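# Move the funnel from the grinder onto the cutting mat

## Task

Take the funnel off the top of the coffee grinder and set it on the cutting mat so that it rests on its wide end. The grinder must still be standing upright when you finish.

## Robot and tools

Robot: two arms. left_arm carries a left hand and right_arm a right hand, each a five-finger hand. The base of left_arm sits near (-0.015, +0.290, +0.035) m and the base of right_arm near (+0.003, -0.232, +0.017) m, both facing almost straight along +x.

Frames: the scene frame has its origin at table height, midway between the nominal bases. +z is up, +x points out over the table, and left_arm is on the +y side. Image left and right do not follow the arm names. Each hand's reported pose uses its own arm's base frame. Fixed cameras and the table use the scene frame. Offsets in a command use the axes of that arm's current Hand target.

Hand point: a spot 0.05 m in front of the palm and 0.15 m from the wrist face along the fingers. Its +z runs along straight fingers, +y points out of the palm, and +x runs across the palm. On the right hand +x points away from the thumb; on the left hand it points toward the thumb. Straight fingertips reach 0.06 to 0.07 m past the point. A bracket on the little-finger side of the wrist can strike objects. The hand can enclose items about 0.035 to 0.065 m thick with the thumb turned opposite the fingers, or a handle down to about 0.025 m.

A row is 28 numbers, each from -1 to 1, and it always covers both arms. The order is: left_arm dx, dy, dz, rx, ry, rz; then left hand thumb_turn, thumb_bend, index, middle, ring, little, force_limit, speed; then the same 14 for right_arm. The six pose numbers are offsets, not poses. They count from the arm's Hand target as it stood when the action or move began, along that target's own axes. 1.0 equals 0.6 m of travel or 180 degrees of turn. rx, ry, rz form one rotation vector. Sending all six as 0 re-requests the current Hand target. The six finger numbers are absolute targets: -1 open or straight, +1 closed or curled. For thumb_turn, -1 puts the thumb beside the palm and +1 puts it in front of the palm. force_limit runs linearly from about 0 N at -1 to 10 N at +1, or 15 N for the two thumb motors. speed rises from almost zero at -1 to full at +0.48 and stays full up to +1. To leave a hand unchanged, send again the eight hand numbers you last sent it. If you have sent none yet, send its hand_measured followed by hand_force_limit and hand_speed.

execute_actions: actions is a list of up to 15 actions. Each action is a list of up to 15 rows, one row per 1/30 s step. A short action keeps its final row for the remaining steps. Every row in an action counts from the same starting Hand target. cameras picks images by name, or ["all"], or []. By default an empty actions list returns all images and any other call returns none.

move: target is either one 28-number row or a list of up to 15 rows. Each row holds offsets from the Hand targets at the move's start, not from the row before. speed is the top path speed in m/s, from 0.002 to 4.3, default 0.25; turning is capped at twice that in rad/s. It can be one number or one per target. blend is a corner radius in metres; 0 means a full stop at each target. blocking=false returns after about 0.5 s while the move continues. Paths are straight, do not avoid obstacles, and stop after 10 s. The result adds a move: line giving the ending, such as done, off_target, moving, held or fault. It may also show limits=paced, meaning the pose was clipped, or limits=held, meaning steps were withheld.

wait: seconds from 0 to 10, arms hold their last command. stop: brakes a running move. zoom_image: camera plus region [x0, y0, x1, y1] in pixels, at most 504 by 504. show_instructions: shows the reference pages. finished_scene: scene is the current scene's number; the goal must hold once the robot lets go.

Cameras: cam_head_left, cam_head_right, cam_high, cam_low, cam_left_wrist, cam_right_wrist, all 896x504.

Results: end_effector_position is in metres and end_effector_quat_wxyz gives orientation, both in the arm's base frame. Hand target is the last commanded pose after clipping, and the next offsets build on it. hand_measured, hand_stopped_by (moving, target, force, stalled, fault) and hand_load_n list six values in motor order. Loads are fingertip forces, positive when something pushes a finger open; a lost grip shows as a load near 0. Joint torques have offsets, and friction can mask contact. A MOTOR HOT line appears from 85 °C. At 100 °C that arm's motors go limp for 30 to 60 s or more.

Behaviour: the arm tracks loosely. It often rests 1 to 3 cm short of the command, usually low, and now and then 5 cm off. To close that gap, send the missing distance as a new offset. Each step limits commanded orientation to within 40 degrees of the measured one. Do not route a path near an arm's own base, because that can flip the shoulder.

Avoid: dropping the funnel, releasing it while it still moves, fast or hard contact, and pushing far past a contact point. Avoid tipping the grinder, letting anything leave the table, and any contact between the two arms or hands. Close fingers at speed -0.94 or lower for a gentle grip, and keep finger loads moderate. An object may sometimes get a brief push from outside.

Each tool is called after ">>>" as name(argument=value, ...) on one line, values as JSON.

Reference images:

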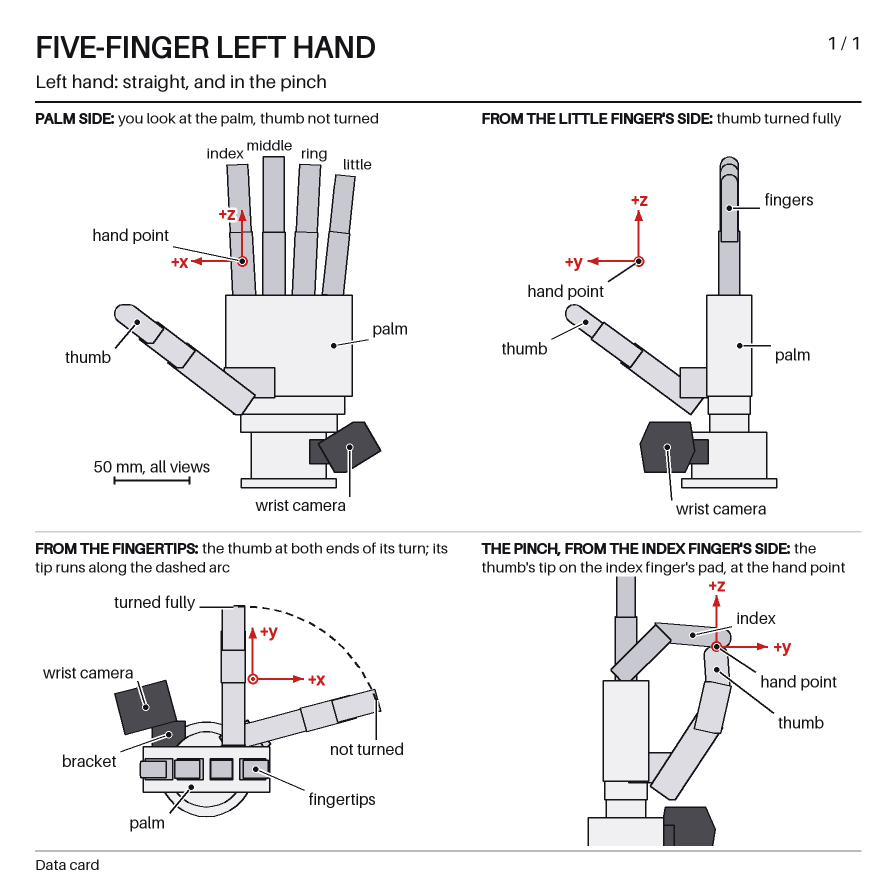

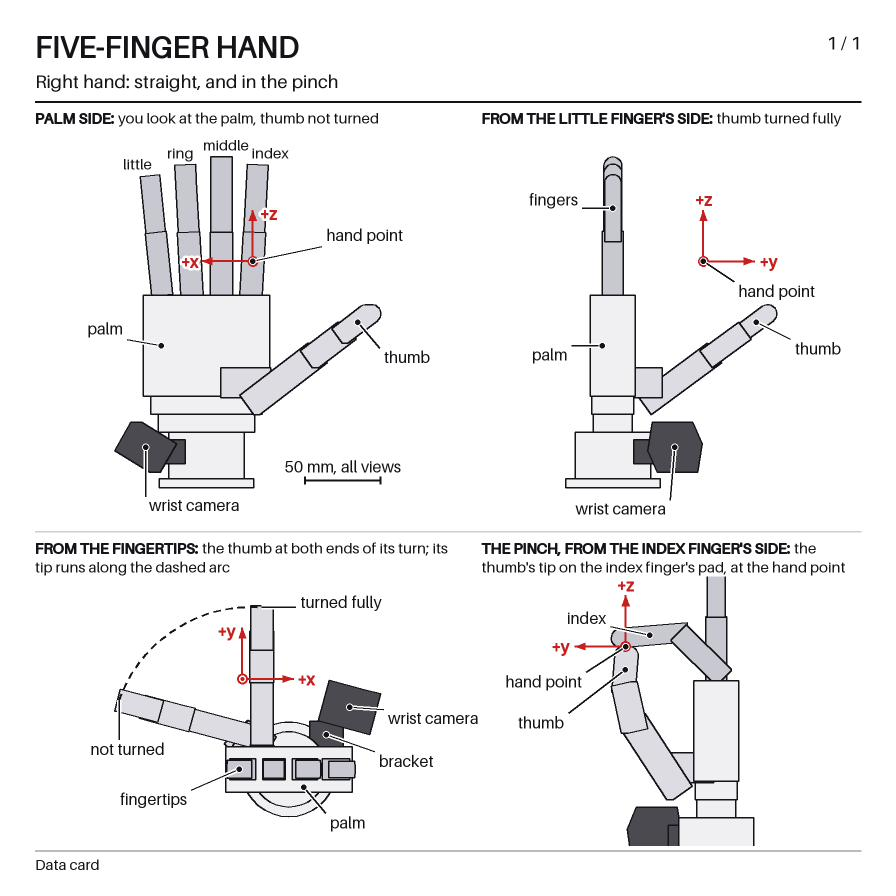

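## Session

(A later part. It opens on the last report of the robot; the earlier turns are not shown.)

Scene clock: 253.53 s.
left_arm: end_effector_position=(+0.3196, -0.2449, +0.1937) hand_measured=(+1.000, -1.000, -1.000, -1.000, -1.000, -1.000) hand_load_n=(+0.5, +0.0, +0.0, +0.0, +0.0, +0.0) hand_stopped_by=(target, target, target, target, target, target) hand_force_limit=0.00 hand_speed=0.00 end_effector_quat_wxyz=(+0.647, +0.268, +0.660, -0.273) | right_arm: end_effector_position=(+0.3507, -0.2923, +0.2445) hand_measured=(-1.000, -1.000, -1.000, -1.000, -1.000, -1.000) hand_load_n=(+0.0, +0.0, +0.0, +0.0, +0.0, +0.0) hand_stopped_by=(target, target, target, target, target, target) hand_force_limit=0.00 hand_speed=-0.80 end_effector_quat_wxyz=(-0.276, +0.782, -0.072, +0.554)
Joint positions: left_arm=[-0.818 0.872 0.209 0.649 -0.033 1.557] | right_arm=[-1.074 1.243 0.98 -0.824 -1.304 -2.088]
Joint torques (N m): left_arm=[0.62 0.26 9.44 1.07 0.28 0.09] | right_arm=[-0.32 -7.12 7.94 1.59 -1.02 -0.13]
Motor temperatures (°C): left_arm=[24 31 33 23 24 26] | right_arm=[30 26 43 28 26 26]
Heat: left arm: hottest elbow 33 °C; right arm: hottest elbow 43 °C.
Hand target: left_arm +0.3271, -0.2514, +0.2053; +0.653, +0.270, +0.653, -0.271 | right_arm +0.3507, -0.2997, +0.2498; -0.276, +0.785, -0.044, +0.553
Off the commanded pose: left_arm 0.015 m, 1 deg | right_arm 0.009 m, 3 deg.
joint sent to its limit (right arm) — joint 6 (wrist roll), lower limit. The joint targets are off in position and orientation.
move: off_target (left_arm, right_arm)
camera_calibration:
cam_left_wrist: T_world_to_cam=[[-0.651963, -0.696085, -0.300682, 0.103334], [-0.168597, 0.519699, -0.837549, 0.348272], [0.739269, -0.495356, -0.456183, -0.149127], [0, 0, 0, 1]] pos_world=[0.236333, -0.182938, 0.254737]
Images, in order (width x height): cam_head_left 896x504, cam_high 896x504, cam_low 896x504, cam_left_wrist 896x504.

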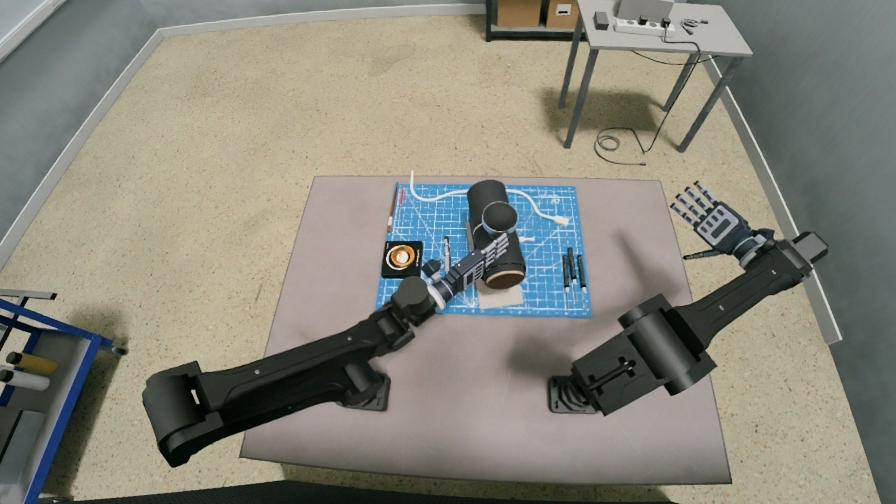

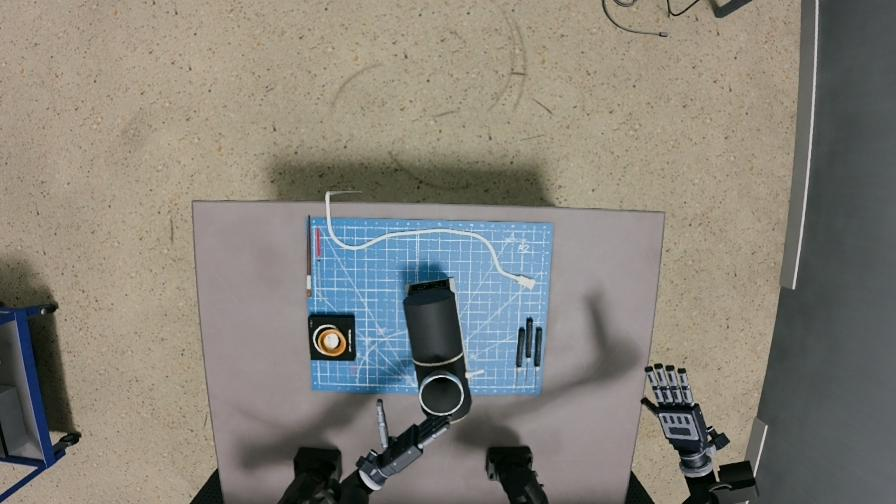

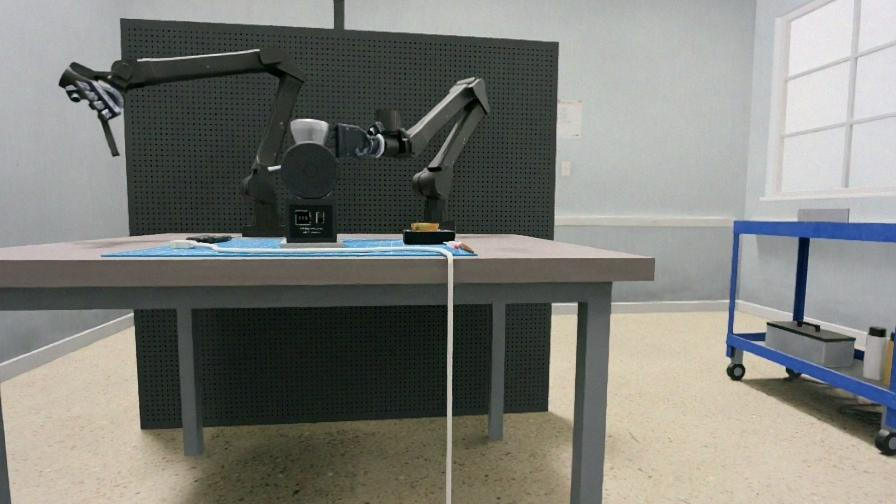

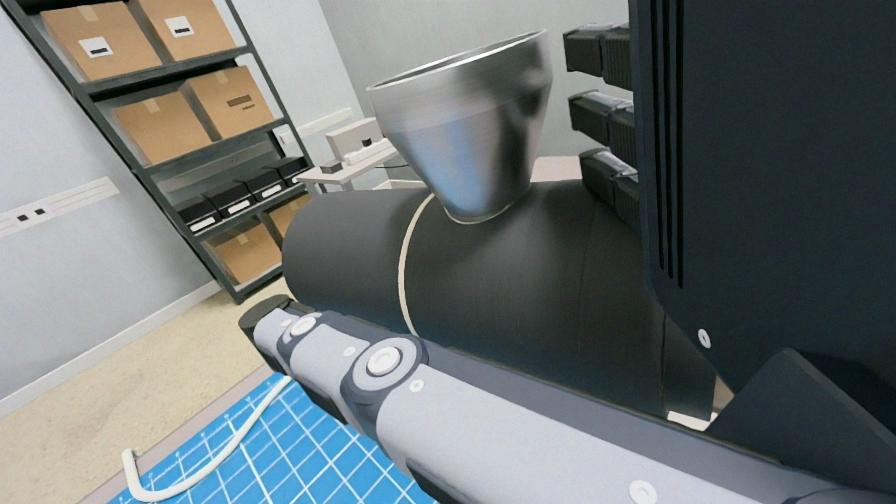

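>>> move(target=[-0.005,0.005,0.11,0,0,0,1,-1,-1,-1,-1,-1,0,0,0,0,0,0,0,0,-1,-1,-1,-1,-1,-1,0,-0.8], speed=0.08, cameras=["cam_head_left","cam_low","cam_high","cam_left_wrist"])

>>> zoom_image(camera="cam_head_left", region=[380, 180, 560, 330])

>>> zoom_image(camera="cam_low", region=[270, 70, 450, 220])

>>> zoom_image(camera="cam_high", region=[320, 350, 500, 500])

Scene clock: 268.27 s.
left_arm: end_effector_position=(+0.3640, -0.2891, +0.1929) hand_measured=(+1.000, -1.000, -1.000, -1.000, -1.000, -1.000) hand_load_n=(+0.5, +0.0, +0.0, +0.0, +0.0, +0.0) hand_stopped_by=(target, target, target, target, target, target) hand_force_limit=0.00 hand_speed=0.00 end_effector_quat_wxyz=(+0.642, +0.271, +0.664, -0.273) | right_arm: end_effector_position=(+0.3507, -0.2923, +0.2445) hand_measured=(-1.000, -1.000, -1.000, -1.000, -1.000, -1.000) hand_load_n=(+0.0, +0.0, +0.0, +0.0, +0.0, +0.0) hand_stopped_by=(target, target, target, target, target, target) hand_force_limit=0.00 hand_speed=-0.80 end_effector_quat_wxyz=(-0.276, +0.782, -0.072, +0.554)
Joint positions: left_arm=[-0.806 1.138 0.351 0.759 -0.015 1.557] | right_arm=[-1.074 1.243 0.98 -0.824 -1.304 -2.088]
Joint torques (N m): left_arm=[1.2 -2.14 9.37 1.25 0.25 0.08] | right_arm=[-0.32 -7.24 7.92 1.62 -1.02 -0.13]
Heat: left arm: hottest elbow 33 °C; right arm: hottest elbow 42 °C.
Hand target: left_arm +0.3759, -0.2959, +0.2084; +0.653, +0.270, +0.653, -0.271 | right_arm +0.3507, -0.2997, +0.2498; -0.276, +0.785, -0.044, +0.553
Off the commanded pose: left_arm 0.021 m, 2 deg | right_arm 0.009 m, 3 deg.
joint sent to its limit (right arm) — joint 6 (wrist roll), lower limit. The joint targets are off in position and orientation.
move: off_target (left_arm, right_arm)
camera_calibration:
cam_left_wrist: T_world_to_cam=[[-0.659166, -0.689129, -0.301001, 0.10594], [-0.173699, 0.528972, -0.830673, 0.381287], [0.731662, -0.495268, -0.468381, -0.199032], [0, 0, 0, 1]] pos_world=[0.281685, -0.227258, 0.25539]
Images, in order (width x height): cam_head_left 896x504, cam_high 896x504, cam_low 896x504, cam_left_wrist 896x504.

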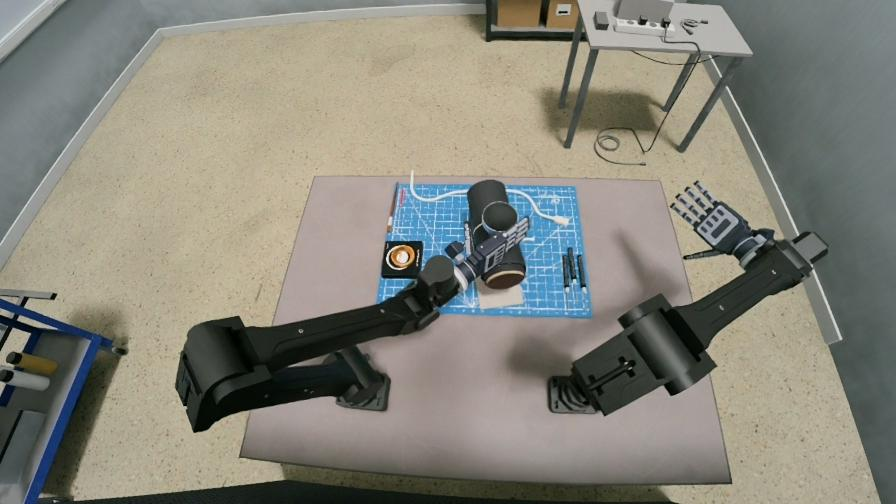

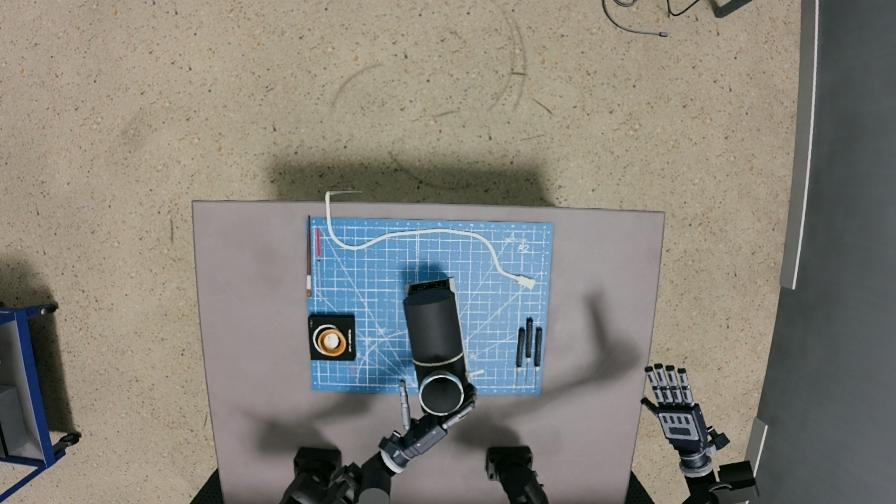

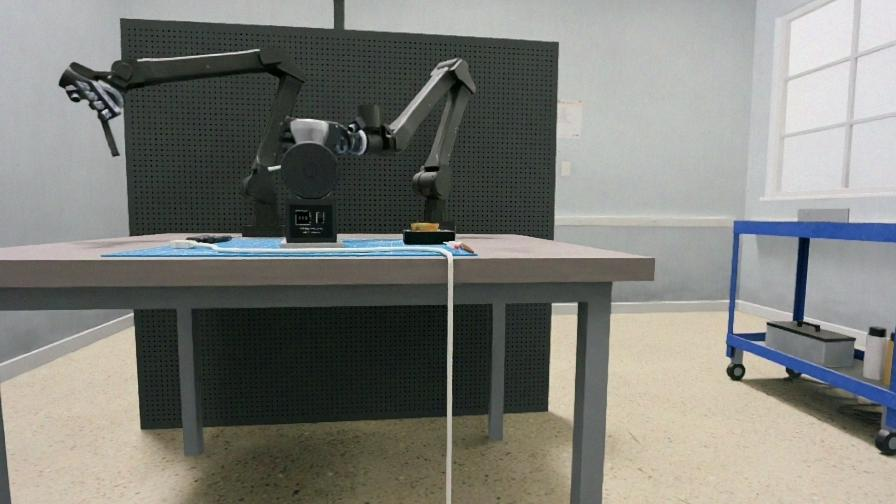

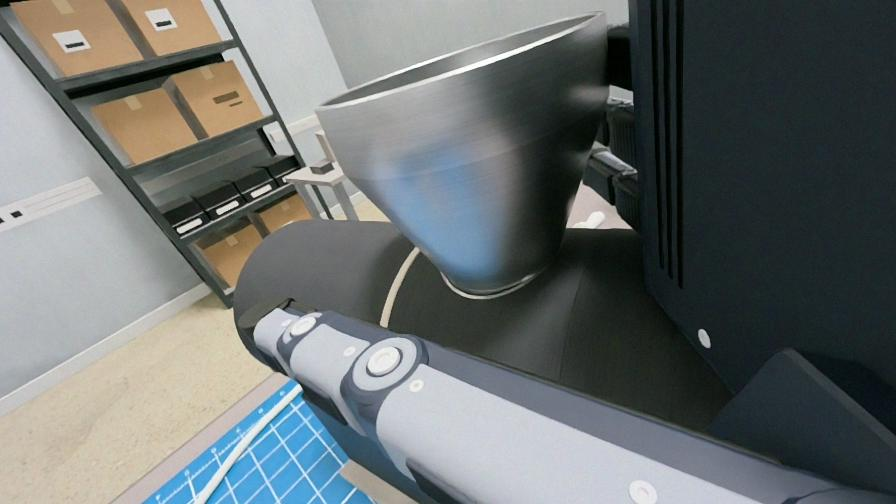

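Scaled by 2.800.

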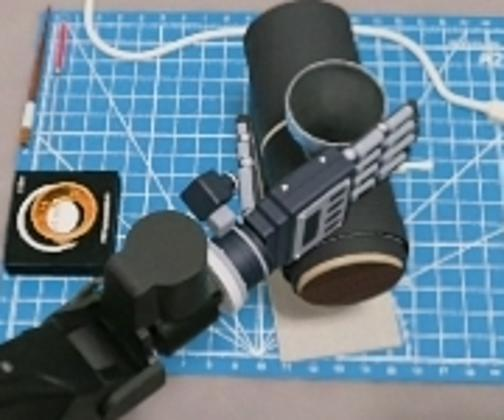

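Scaled by 2.800.

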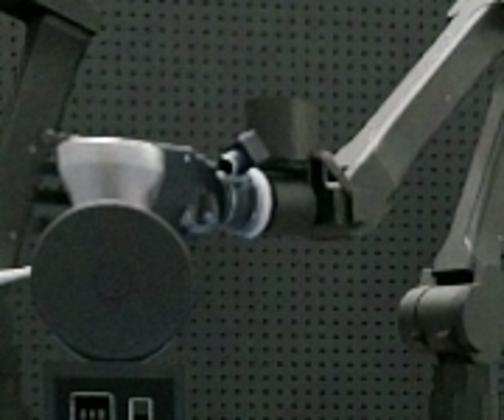

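Scaled by 2.800.

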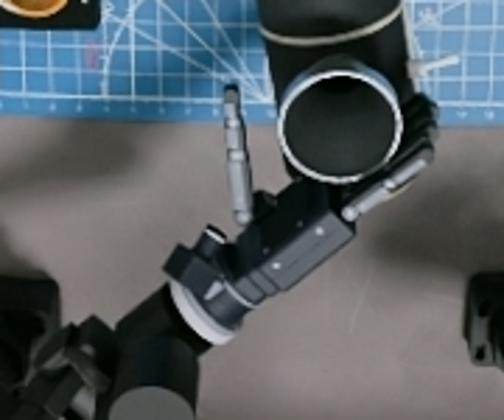

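>>> move(target=[0,0,0,0,0,0,1,0.5,0.5,0.4,0.1,-1,-0.4,-0.7,0,0,0,0,0,0,-1,-1,-1,-1,-1,-1,0,-0.8], speed=0.08, cameras=["cam_head_left","cam_low","cam_high","cam_left_wrist"])

>>> zoom_image(camera="cam_head_left", region=[380, 180, 560, 330])

>>> zoom_image(camera="cam_low", region=[270, 70, 450, 220])

>>> zoom_image(camera="cam_high", region=[320, 350, 500, 500])

Scene clock: 278.50 s.
left_arm: end_effector_position=(+0.3616, -0.2968, +0.1939) hand_measured=(+1.000, -0.548, -0.396, -0.532, -0.644, -1.000) hand_load_n=(+0.5, +5.5, +9.0, +0.0, +0.0, +0.0) hand_stopped_by=(target, force, force, force, force, target) hand_force_limit=-0.40 hand_speed=-0.70 end_effector_quat_wxyz=(+0.639, +0.281, +0.659, -0.280) | right_arm: end_effector_position=(+0.3507, -0.2923, +0.2445) hand_measured=(-1.000, -1.000, -1.000, -1.000, -1.000, -1.000) hand_load_n=(+0.0, +0.0, +0.0, +0.0, +0.0, +0.0) hand_stopped_by=(target, target, target, target, target, target) hand_force_limit=0.00 hand_speed=-0.80 end_effector_quat_wxyz=(-0.276, +0.782, -0.072, +0.554)
Joint positions: left_arm=[-0.813 1.144 0.357 0.76 0.004 1.56] | right_arm=[-1.074 1.243 0.98 -0.824 -1.304 -2.088]
Joint torques (N m): left_arm=[0.91 -2.78 8.96 1.21 -0.47 0.07] | right_arm=[-0.26 -7.06 7.91 1.61 -1.01 -0.14]
Heat: left arm: hottest elbow 33 °C; right arm: hottest elbow 41 °C.
Hand target: left_arm +0.3759, -0.2959, +0.2083; +0.653, +0.270, +0.653, -0.271 | right_arm +0.3507, -0.2997, +0.2498; -0.276, +0.785, -0.044, +0.553
Off the commanded pose: left_arm 0.020 m, 2 deg | right_arm 0.009 m, 3 deg.
joint sent to its limit (right arm) — joint 6 (wrist roll), lower limit. The joint targets are off in position and orientation.
move: off_target (left_arm, right_arm)
camera_calibration:
cam_left_wrist: T_world_to_cam=[[-0.676439, -0.671109, -0.303385, 0.111433], [-0.15769, 0.534349, -0.830425, 0.381544], [0.719419, -0.513891, -0.467282, -0.201947], [0, 0, 0, 1]] pos_world=[0.280828, -0.232873, 0.256284]
Images, in order (width x height): cam_head_left 896x504, cam_high 896x504, cam_low 896x504, cam_left_wrist 896x504.

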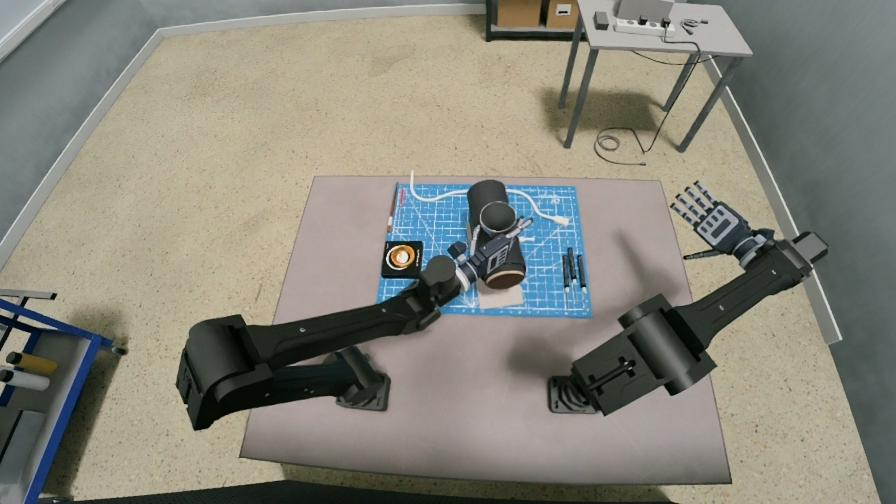

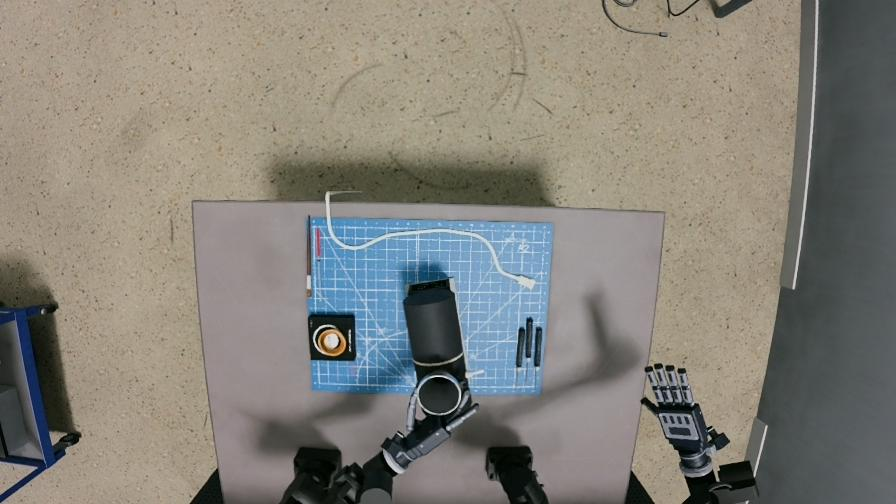

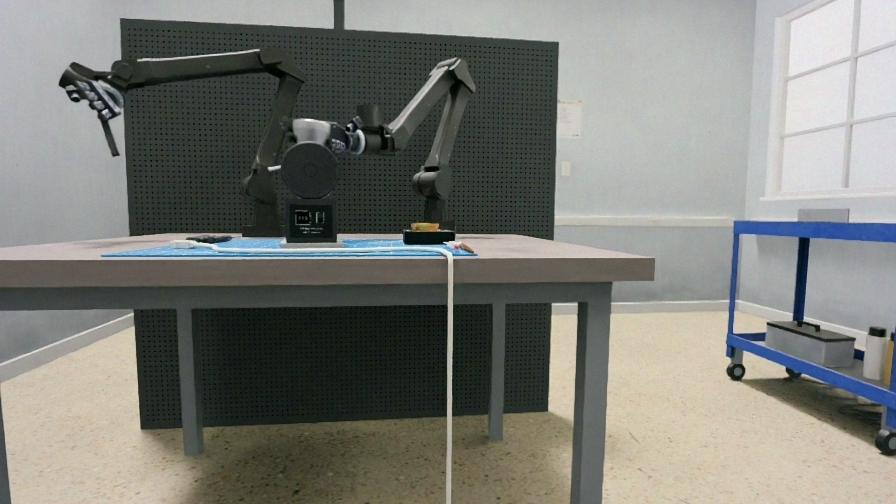

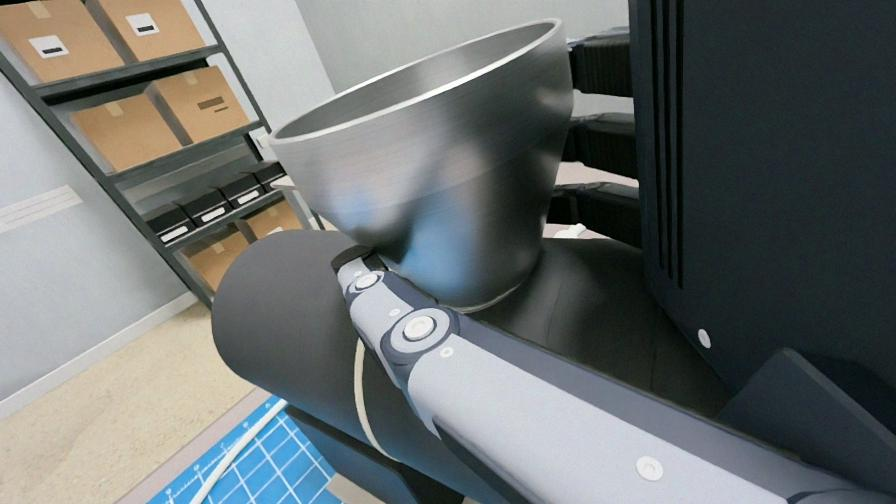

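Scaled by 2.800.

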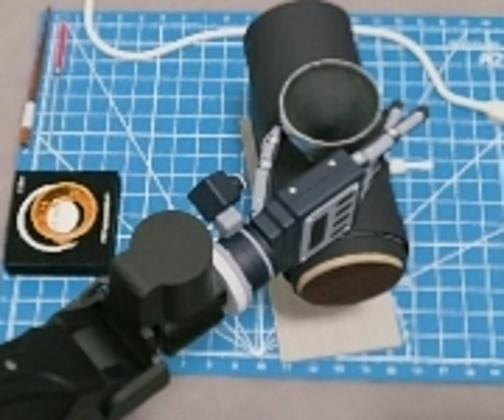

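Scaled by 2.800.

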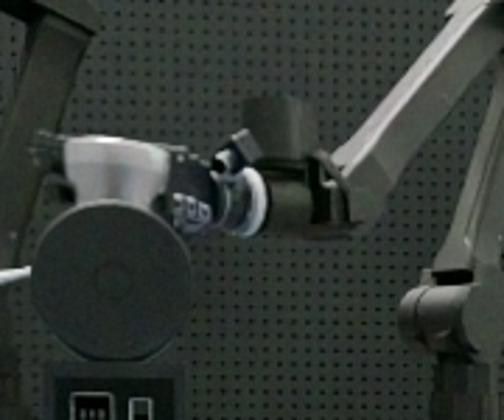

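Scaled by 2.800.

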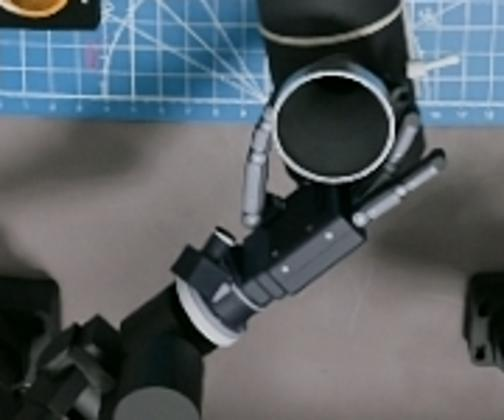

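>>> move(target=[0,0,0,0,0,0,1,0.5,-0.44,0.41,0.12,-1,-0.5,-0.85,0,0,0,0,0,0,-1,-1,-1,-1,-1,-1,0,-0.8], speed=0.08, cameras=["cam_high","cam_left_wrist"])

>>> zoom_image(camera="cam_high", region=[320, 350, 500, 500])

Scene clock: 283.50 s.
left_arm: end_effector_position=(+0.3617, -0.2966, +0.1939) hand_measured=(+1.000, -0.548, -0.440, -0.520, -0.590, -1.000) hand_load_n=(+2.5, +5.0, +0.0, +2.5, +5.0, +0.0) hand_stopped_by=(target, force, target, force, force, target) hand_force_limit=-0.50 hand_speed=-0.85 end_effector_quat_wxyz=(+0.639, +0.280, +0.659, -0.280) | right_arm: end_effector_position=(+0.3507, -0.2923, +0.2445) hand_measured=(-1.000, -1.000, -1.000, -1.000, -1.000, -1.000) hand_load_n=(+0.0, +0.0, +0.0, +0.0, +0.0, +0.0) hand_stopped_by=(target, target, target, target, target, target) hand_force_limit=0.00 hand_speed=-0.80 end_effector_quat_wxyz=(-0.276, +0.782, -0.072, +0.554)
Joint positions: left_arm=[-0.813 1.144 0.357 0.76 0.002 1.56] | right_arm=[-1.074 1.243 0.98 -0.824 -1.304 -2.088]
Joint torques (N m): left_arm=[1.03 -2.96 8.92 1.25 -0.4 0.06] | right_arm=[-0.32 -7.12 7.91 1.58 -1.03 -0.12]
Heat: left arm: hottest elbow 32 °C; right arm: hottest elbow 40 °C.
Hand target: left_arm +0.3759, -0.2959, +0.2083; +0.653, +0.270, +0.653, -0.271 | right_arm +0.3507, -0.2997, +0.2498; -0.276, +0.785, -0.044, +0.553
Off the commanded pose: left_arm 0.020 m, 2 deg | right_arm 0.009 m, 3 deg.
joint sent to its limit (right arm) — joint 6 (wrist roll), lower limit. The joint targets are off in position and orientation.
move: off_target (left_arm, right_arm)
camera_calibration:
cam_left_wrist: T_world_to_cam=[[-0.675361, -0.672161, -0.303459, 0.111033], [-0.158471, 0.534132, -0.830416, 0.381675], [0.72026, -0.512741, -0.46725, -0.201945], [0, 0, 0, 1]] pos_world=[0.280925, -0.232778, 0.256284]
Images, in order (width x height): cam_high 896x504, cam_left_wrist 896x504.

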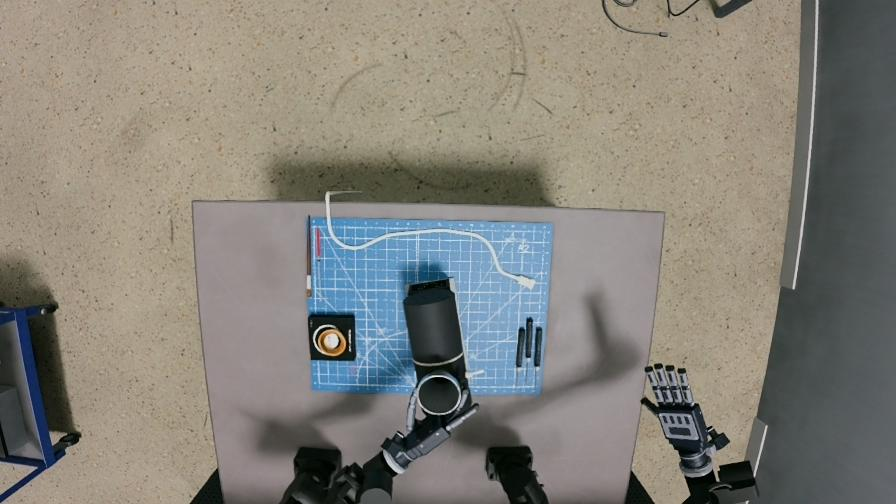

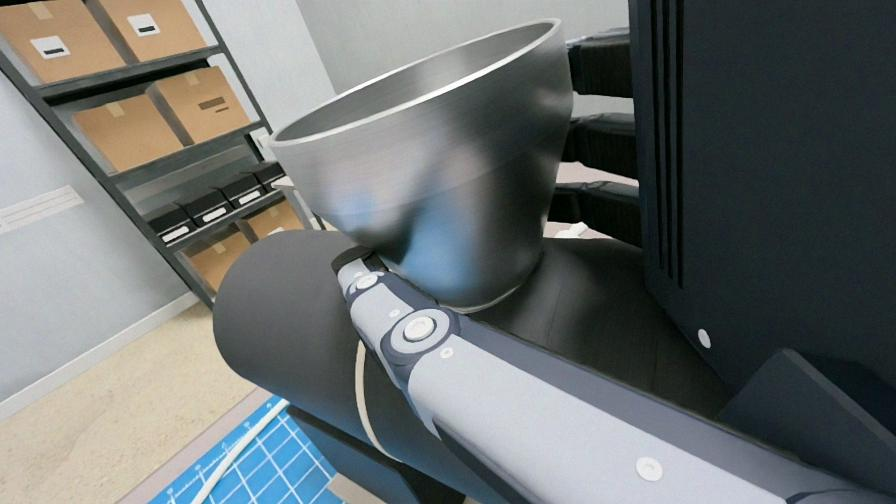

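Scaled by 2.800.

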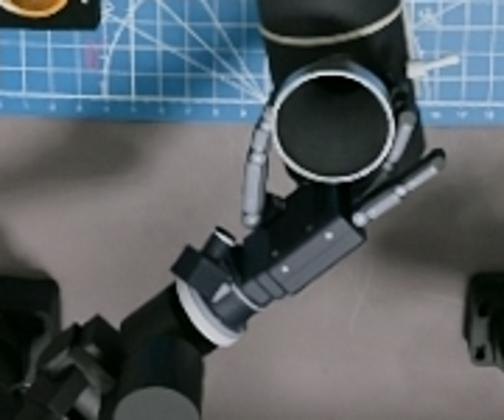

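>>> move(target=[[0,0,0,0,0,0,1,0.5,-0.36,0.41,0.12,-1,-0.5,-0.9,0,0,0,0,0,0,-1,-1,-1,-1,-1,-1,0,-0.8],[-0.05,0,0,0,0,0,1,0.5,-0.36,0.41,0.12,-1,-0.5,-0.9,0,0,0,0,0,0,-1,-1,-1,-1,-1,-1,0,-0.8]], speed=0.06, cameras=["cam_high","cam_left_wrist","cam_low"])

>>> zoom_image(camera="cam_low", region=[270, 70, 450, 220])

Scene clock: 288.80 s.
left_arm: end_effector_position=(+0.3612, -0.2964, +0.1958) hand_measured=(+1.000, -0.548, -0.404, -0.520, -0.590, -1.000) hand_load_n=(+7.0, +4.5, +7.5, +2.0, +3.0, +0.0) hand_stopped_by=(target, force, force, force, force, target) hand_force_limit=-0.50 hand_speed=-0.90 end_effector_quat_wxyz=(+0.622, +0.288, +0.675, -0.273) | right_arm: end_effector_position=(+0.3507, -0.2923, +0.2445) hand_measured=(-1.000, -1.000, -1.000, -1.000, -1.000, -1.000) hand_load_n=(+0.0, +0.0, +0.0, +0.0, +0.0, +0.0) hand_stopped_by=(target, target, target, target, target, target) hand_force_limit=0.00 hand_speed=-0.80 end_effector_quat_wxyz=(-0.276, +0.782, -0.072, +0.554)
Joint positions: left_arm=[-0.813 1.098 0.383 0.638 0.003 1.56] | right_arm=[-1.074 1.243 0.98 -0.824 -1.304 -2.088]
Joint torques (N m): left_arm=[1.08 -5.89 10.47 0.72 -0.48 0.06] | right_arm=[-0.32 -7.3 7.92 1.61 -1.01 -0.14]
Heat: left arm: hottest elbow 32 °C; right arm: hottest elbow 40 °C.
Hand target: left_arm +0.3759, -0.2959, +0.2383; +0.653, +0.270, +0.653, -0.271 | right_arm +0.3507, -0.2997, +0.2498; -0.276, +0.785, -0.044, +0.553
Off the commanded pose: left_arm 0.045 m, 5 deg | right_arm 0.009 m, 3 deg.
joint sent to its limit (right arm) — joint 6 (wrist roll), lower limit. The joint targets are off in position and orientation.
move: off_target (left_arm, right_arm)
camera_calibration:
cam_left_wrist: T_world_to_cam=[[-0.686666, -0.660288, -0.304154, 0.119122], [-0.186193, 0.564165, -0.804394, 0.396885], [0.702725, -0.495719, -0.510333, -0.180693], [0, 0, 0, 1]] pos_world=[0.282672, -0.234827, 0.26327]
Images, in order (width x height): cam_high 896x504, cam_low 896x504, cam_left_wrist 896x504.

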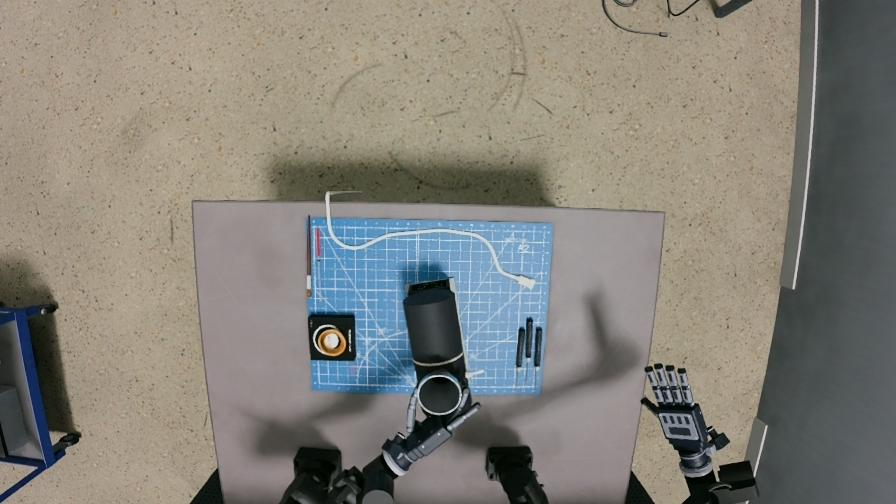

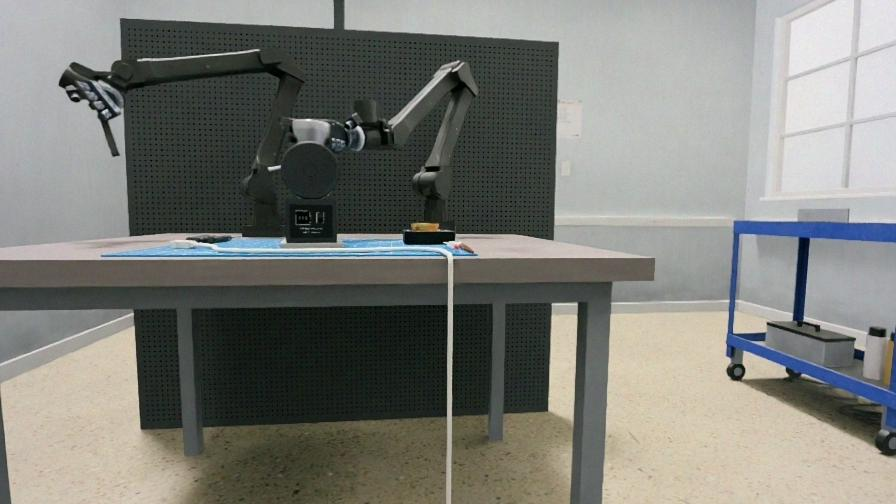

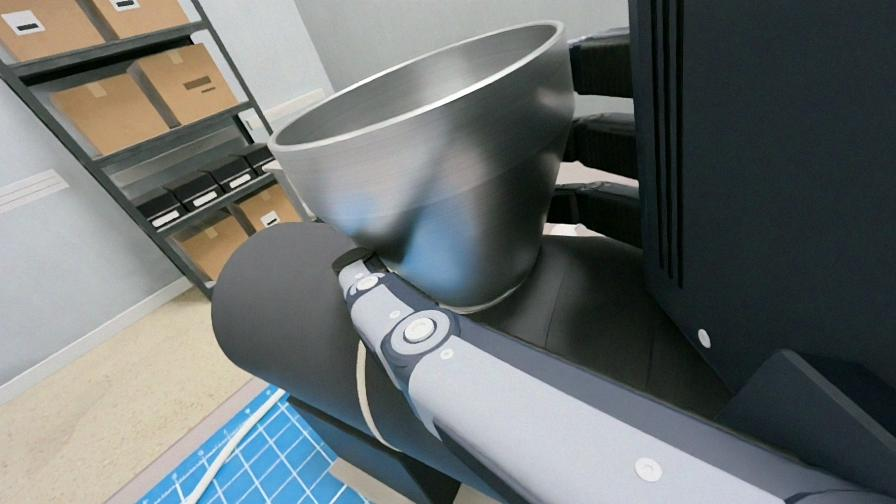

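Scaled by 2.800.

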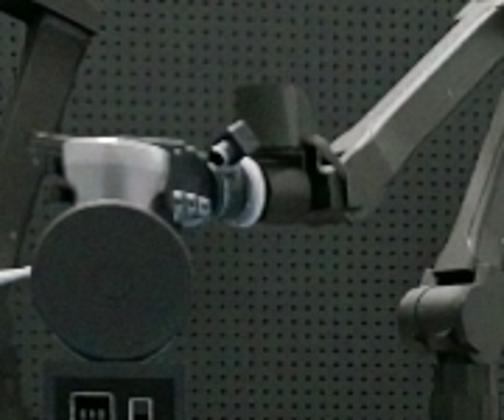

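>>> move(target=[-0.03,-0.009,0.009,0,0,0,1,0.5,-0.36,0.41,0.12,-1,-0.5,-0.9,0,0,0,0,0,0,-1,-1,-1,-1,-1,-1,0,-0.8], speed=0.06, cameras=["cam_high","cam_left_wrist","cam_low"])

>>> zoom_image(camera="cam_low", region=[270, 70, 450, 220])

Scene clock: 298.47 s.
left_arm: end_effector_position=(+0.3618, -0.2966, +0.2038) hand_measured=(+1.000, -0.548, -0.404, -0.520, -0.590, -1.000) hand_load_n=(+5.5, +5.0, +6.0, +1.5, +2.5, +0.0) hand_stopped_by=(target, force, force, force, force, target) hand_force_limit=-0.50 hand_speed=-0.90 end_effector_quat_wxyz=(+0.617, +0.287, +0.682, -0.267) | right_arm: end_effector_position=(+0.3507, -0.2923, +0.2445) hand_measured=(-1.000, -1.000, -1.000, -1.000, -1.000, -1.000) hand_load_n=(+0.0, +0.0, +0.0, +0.0, +0.0, +0.0) hand_stopped_by=(target, target, target, target, target, target) hand_force_limit=0.00 hand_speed=-0.80 end_effector_quat_wxyz=(-0.276, +0.782, -0.072, +0.554)
Joint positions: left_arm=[-0.819 1.067 0.407 0.564 -0.013 1.56] | right_arm=[-1.074 1.243 0.98 -0.824 -1.304 -2.088]
Joint torques (N m): left_arm=[0.03 -5.6 11.92 0.95 -0.58 0.04] | right_arm=[-0.21 -7.12 7.92 1.62 -1.02 -0.13]
Heat: left arm: hottest elbow 33 °C; right arm: hottest elbow 39 °C.
Hand target: left_arm +0.3759, -0.3034, +0.2563; +0.653, +0.270, +0.653, -0.271 | right_arm +0.3507, -0.2997, +0.2498; -0.276, +0.785, -0.044, +0.553
Off the commanded pose: left_arm 0.055 m, 6 deg | right_arm 0.009 m, 3 deg.
joint sent to its limit (right arm) — joint 6 (wrist roll), lower limit. The joint targets are off in position and orientation.
move: off_target (left_arm, right_arm)
camera_calibration:
cam_left_wrist: T_world_to_cam=[[-0.683625, -0.66272, -0.305711, 0.120265], [-0.200829, 0.573523, -0.794191, 0.409576], [0.701658, -0.481533, -0.525168, -0.1695], [0, 0, 0, 1]] pos_world=[0.283403, -0.236819, 0.273032]
Images, in order (width x height): cam_high 896x504, cam_low 896x504, cam_left_wrist 896x504.

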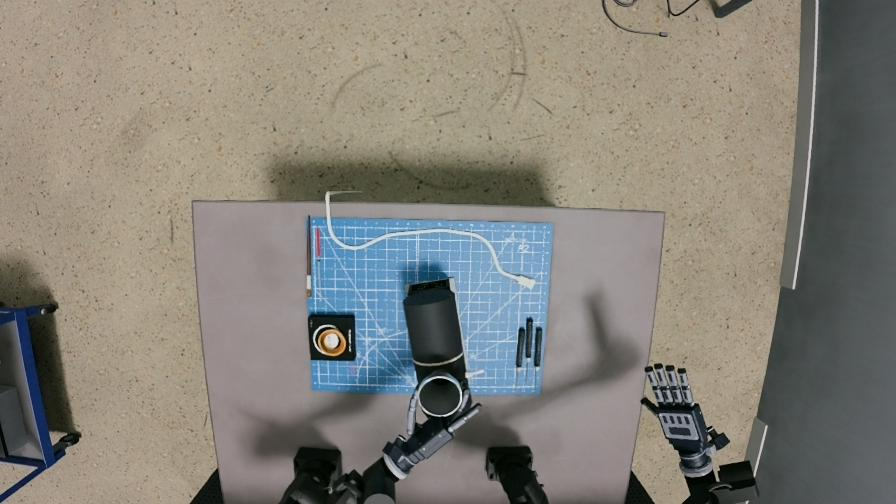

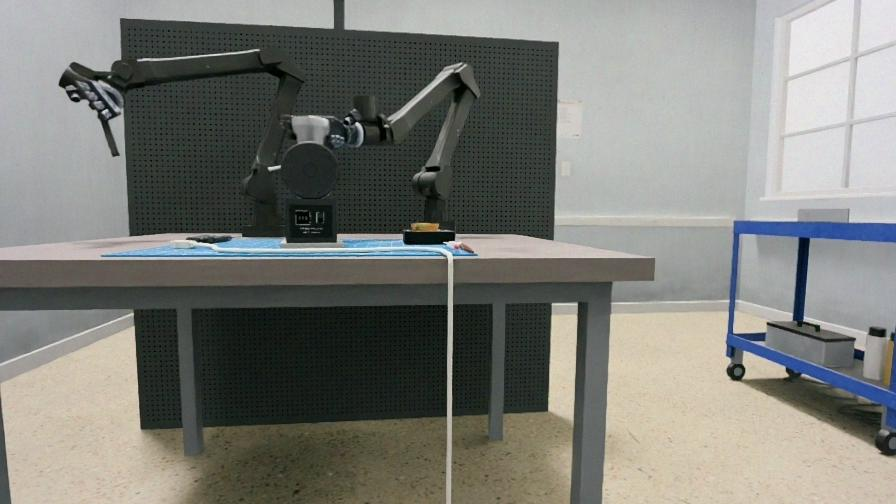

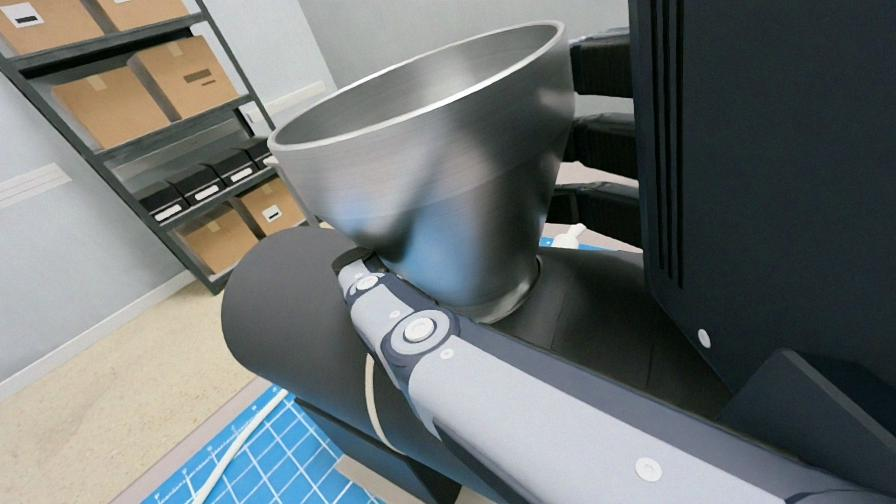

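Scaled by 2.800.

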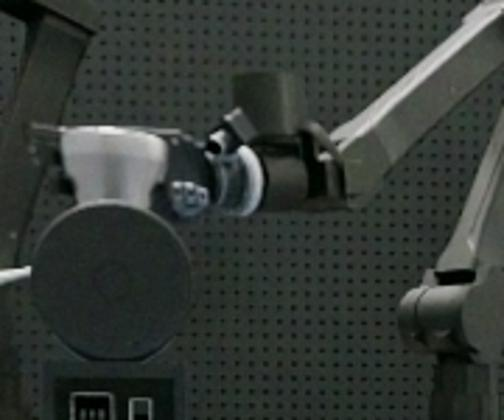

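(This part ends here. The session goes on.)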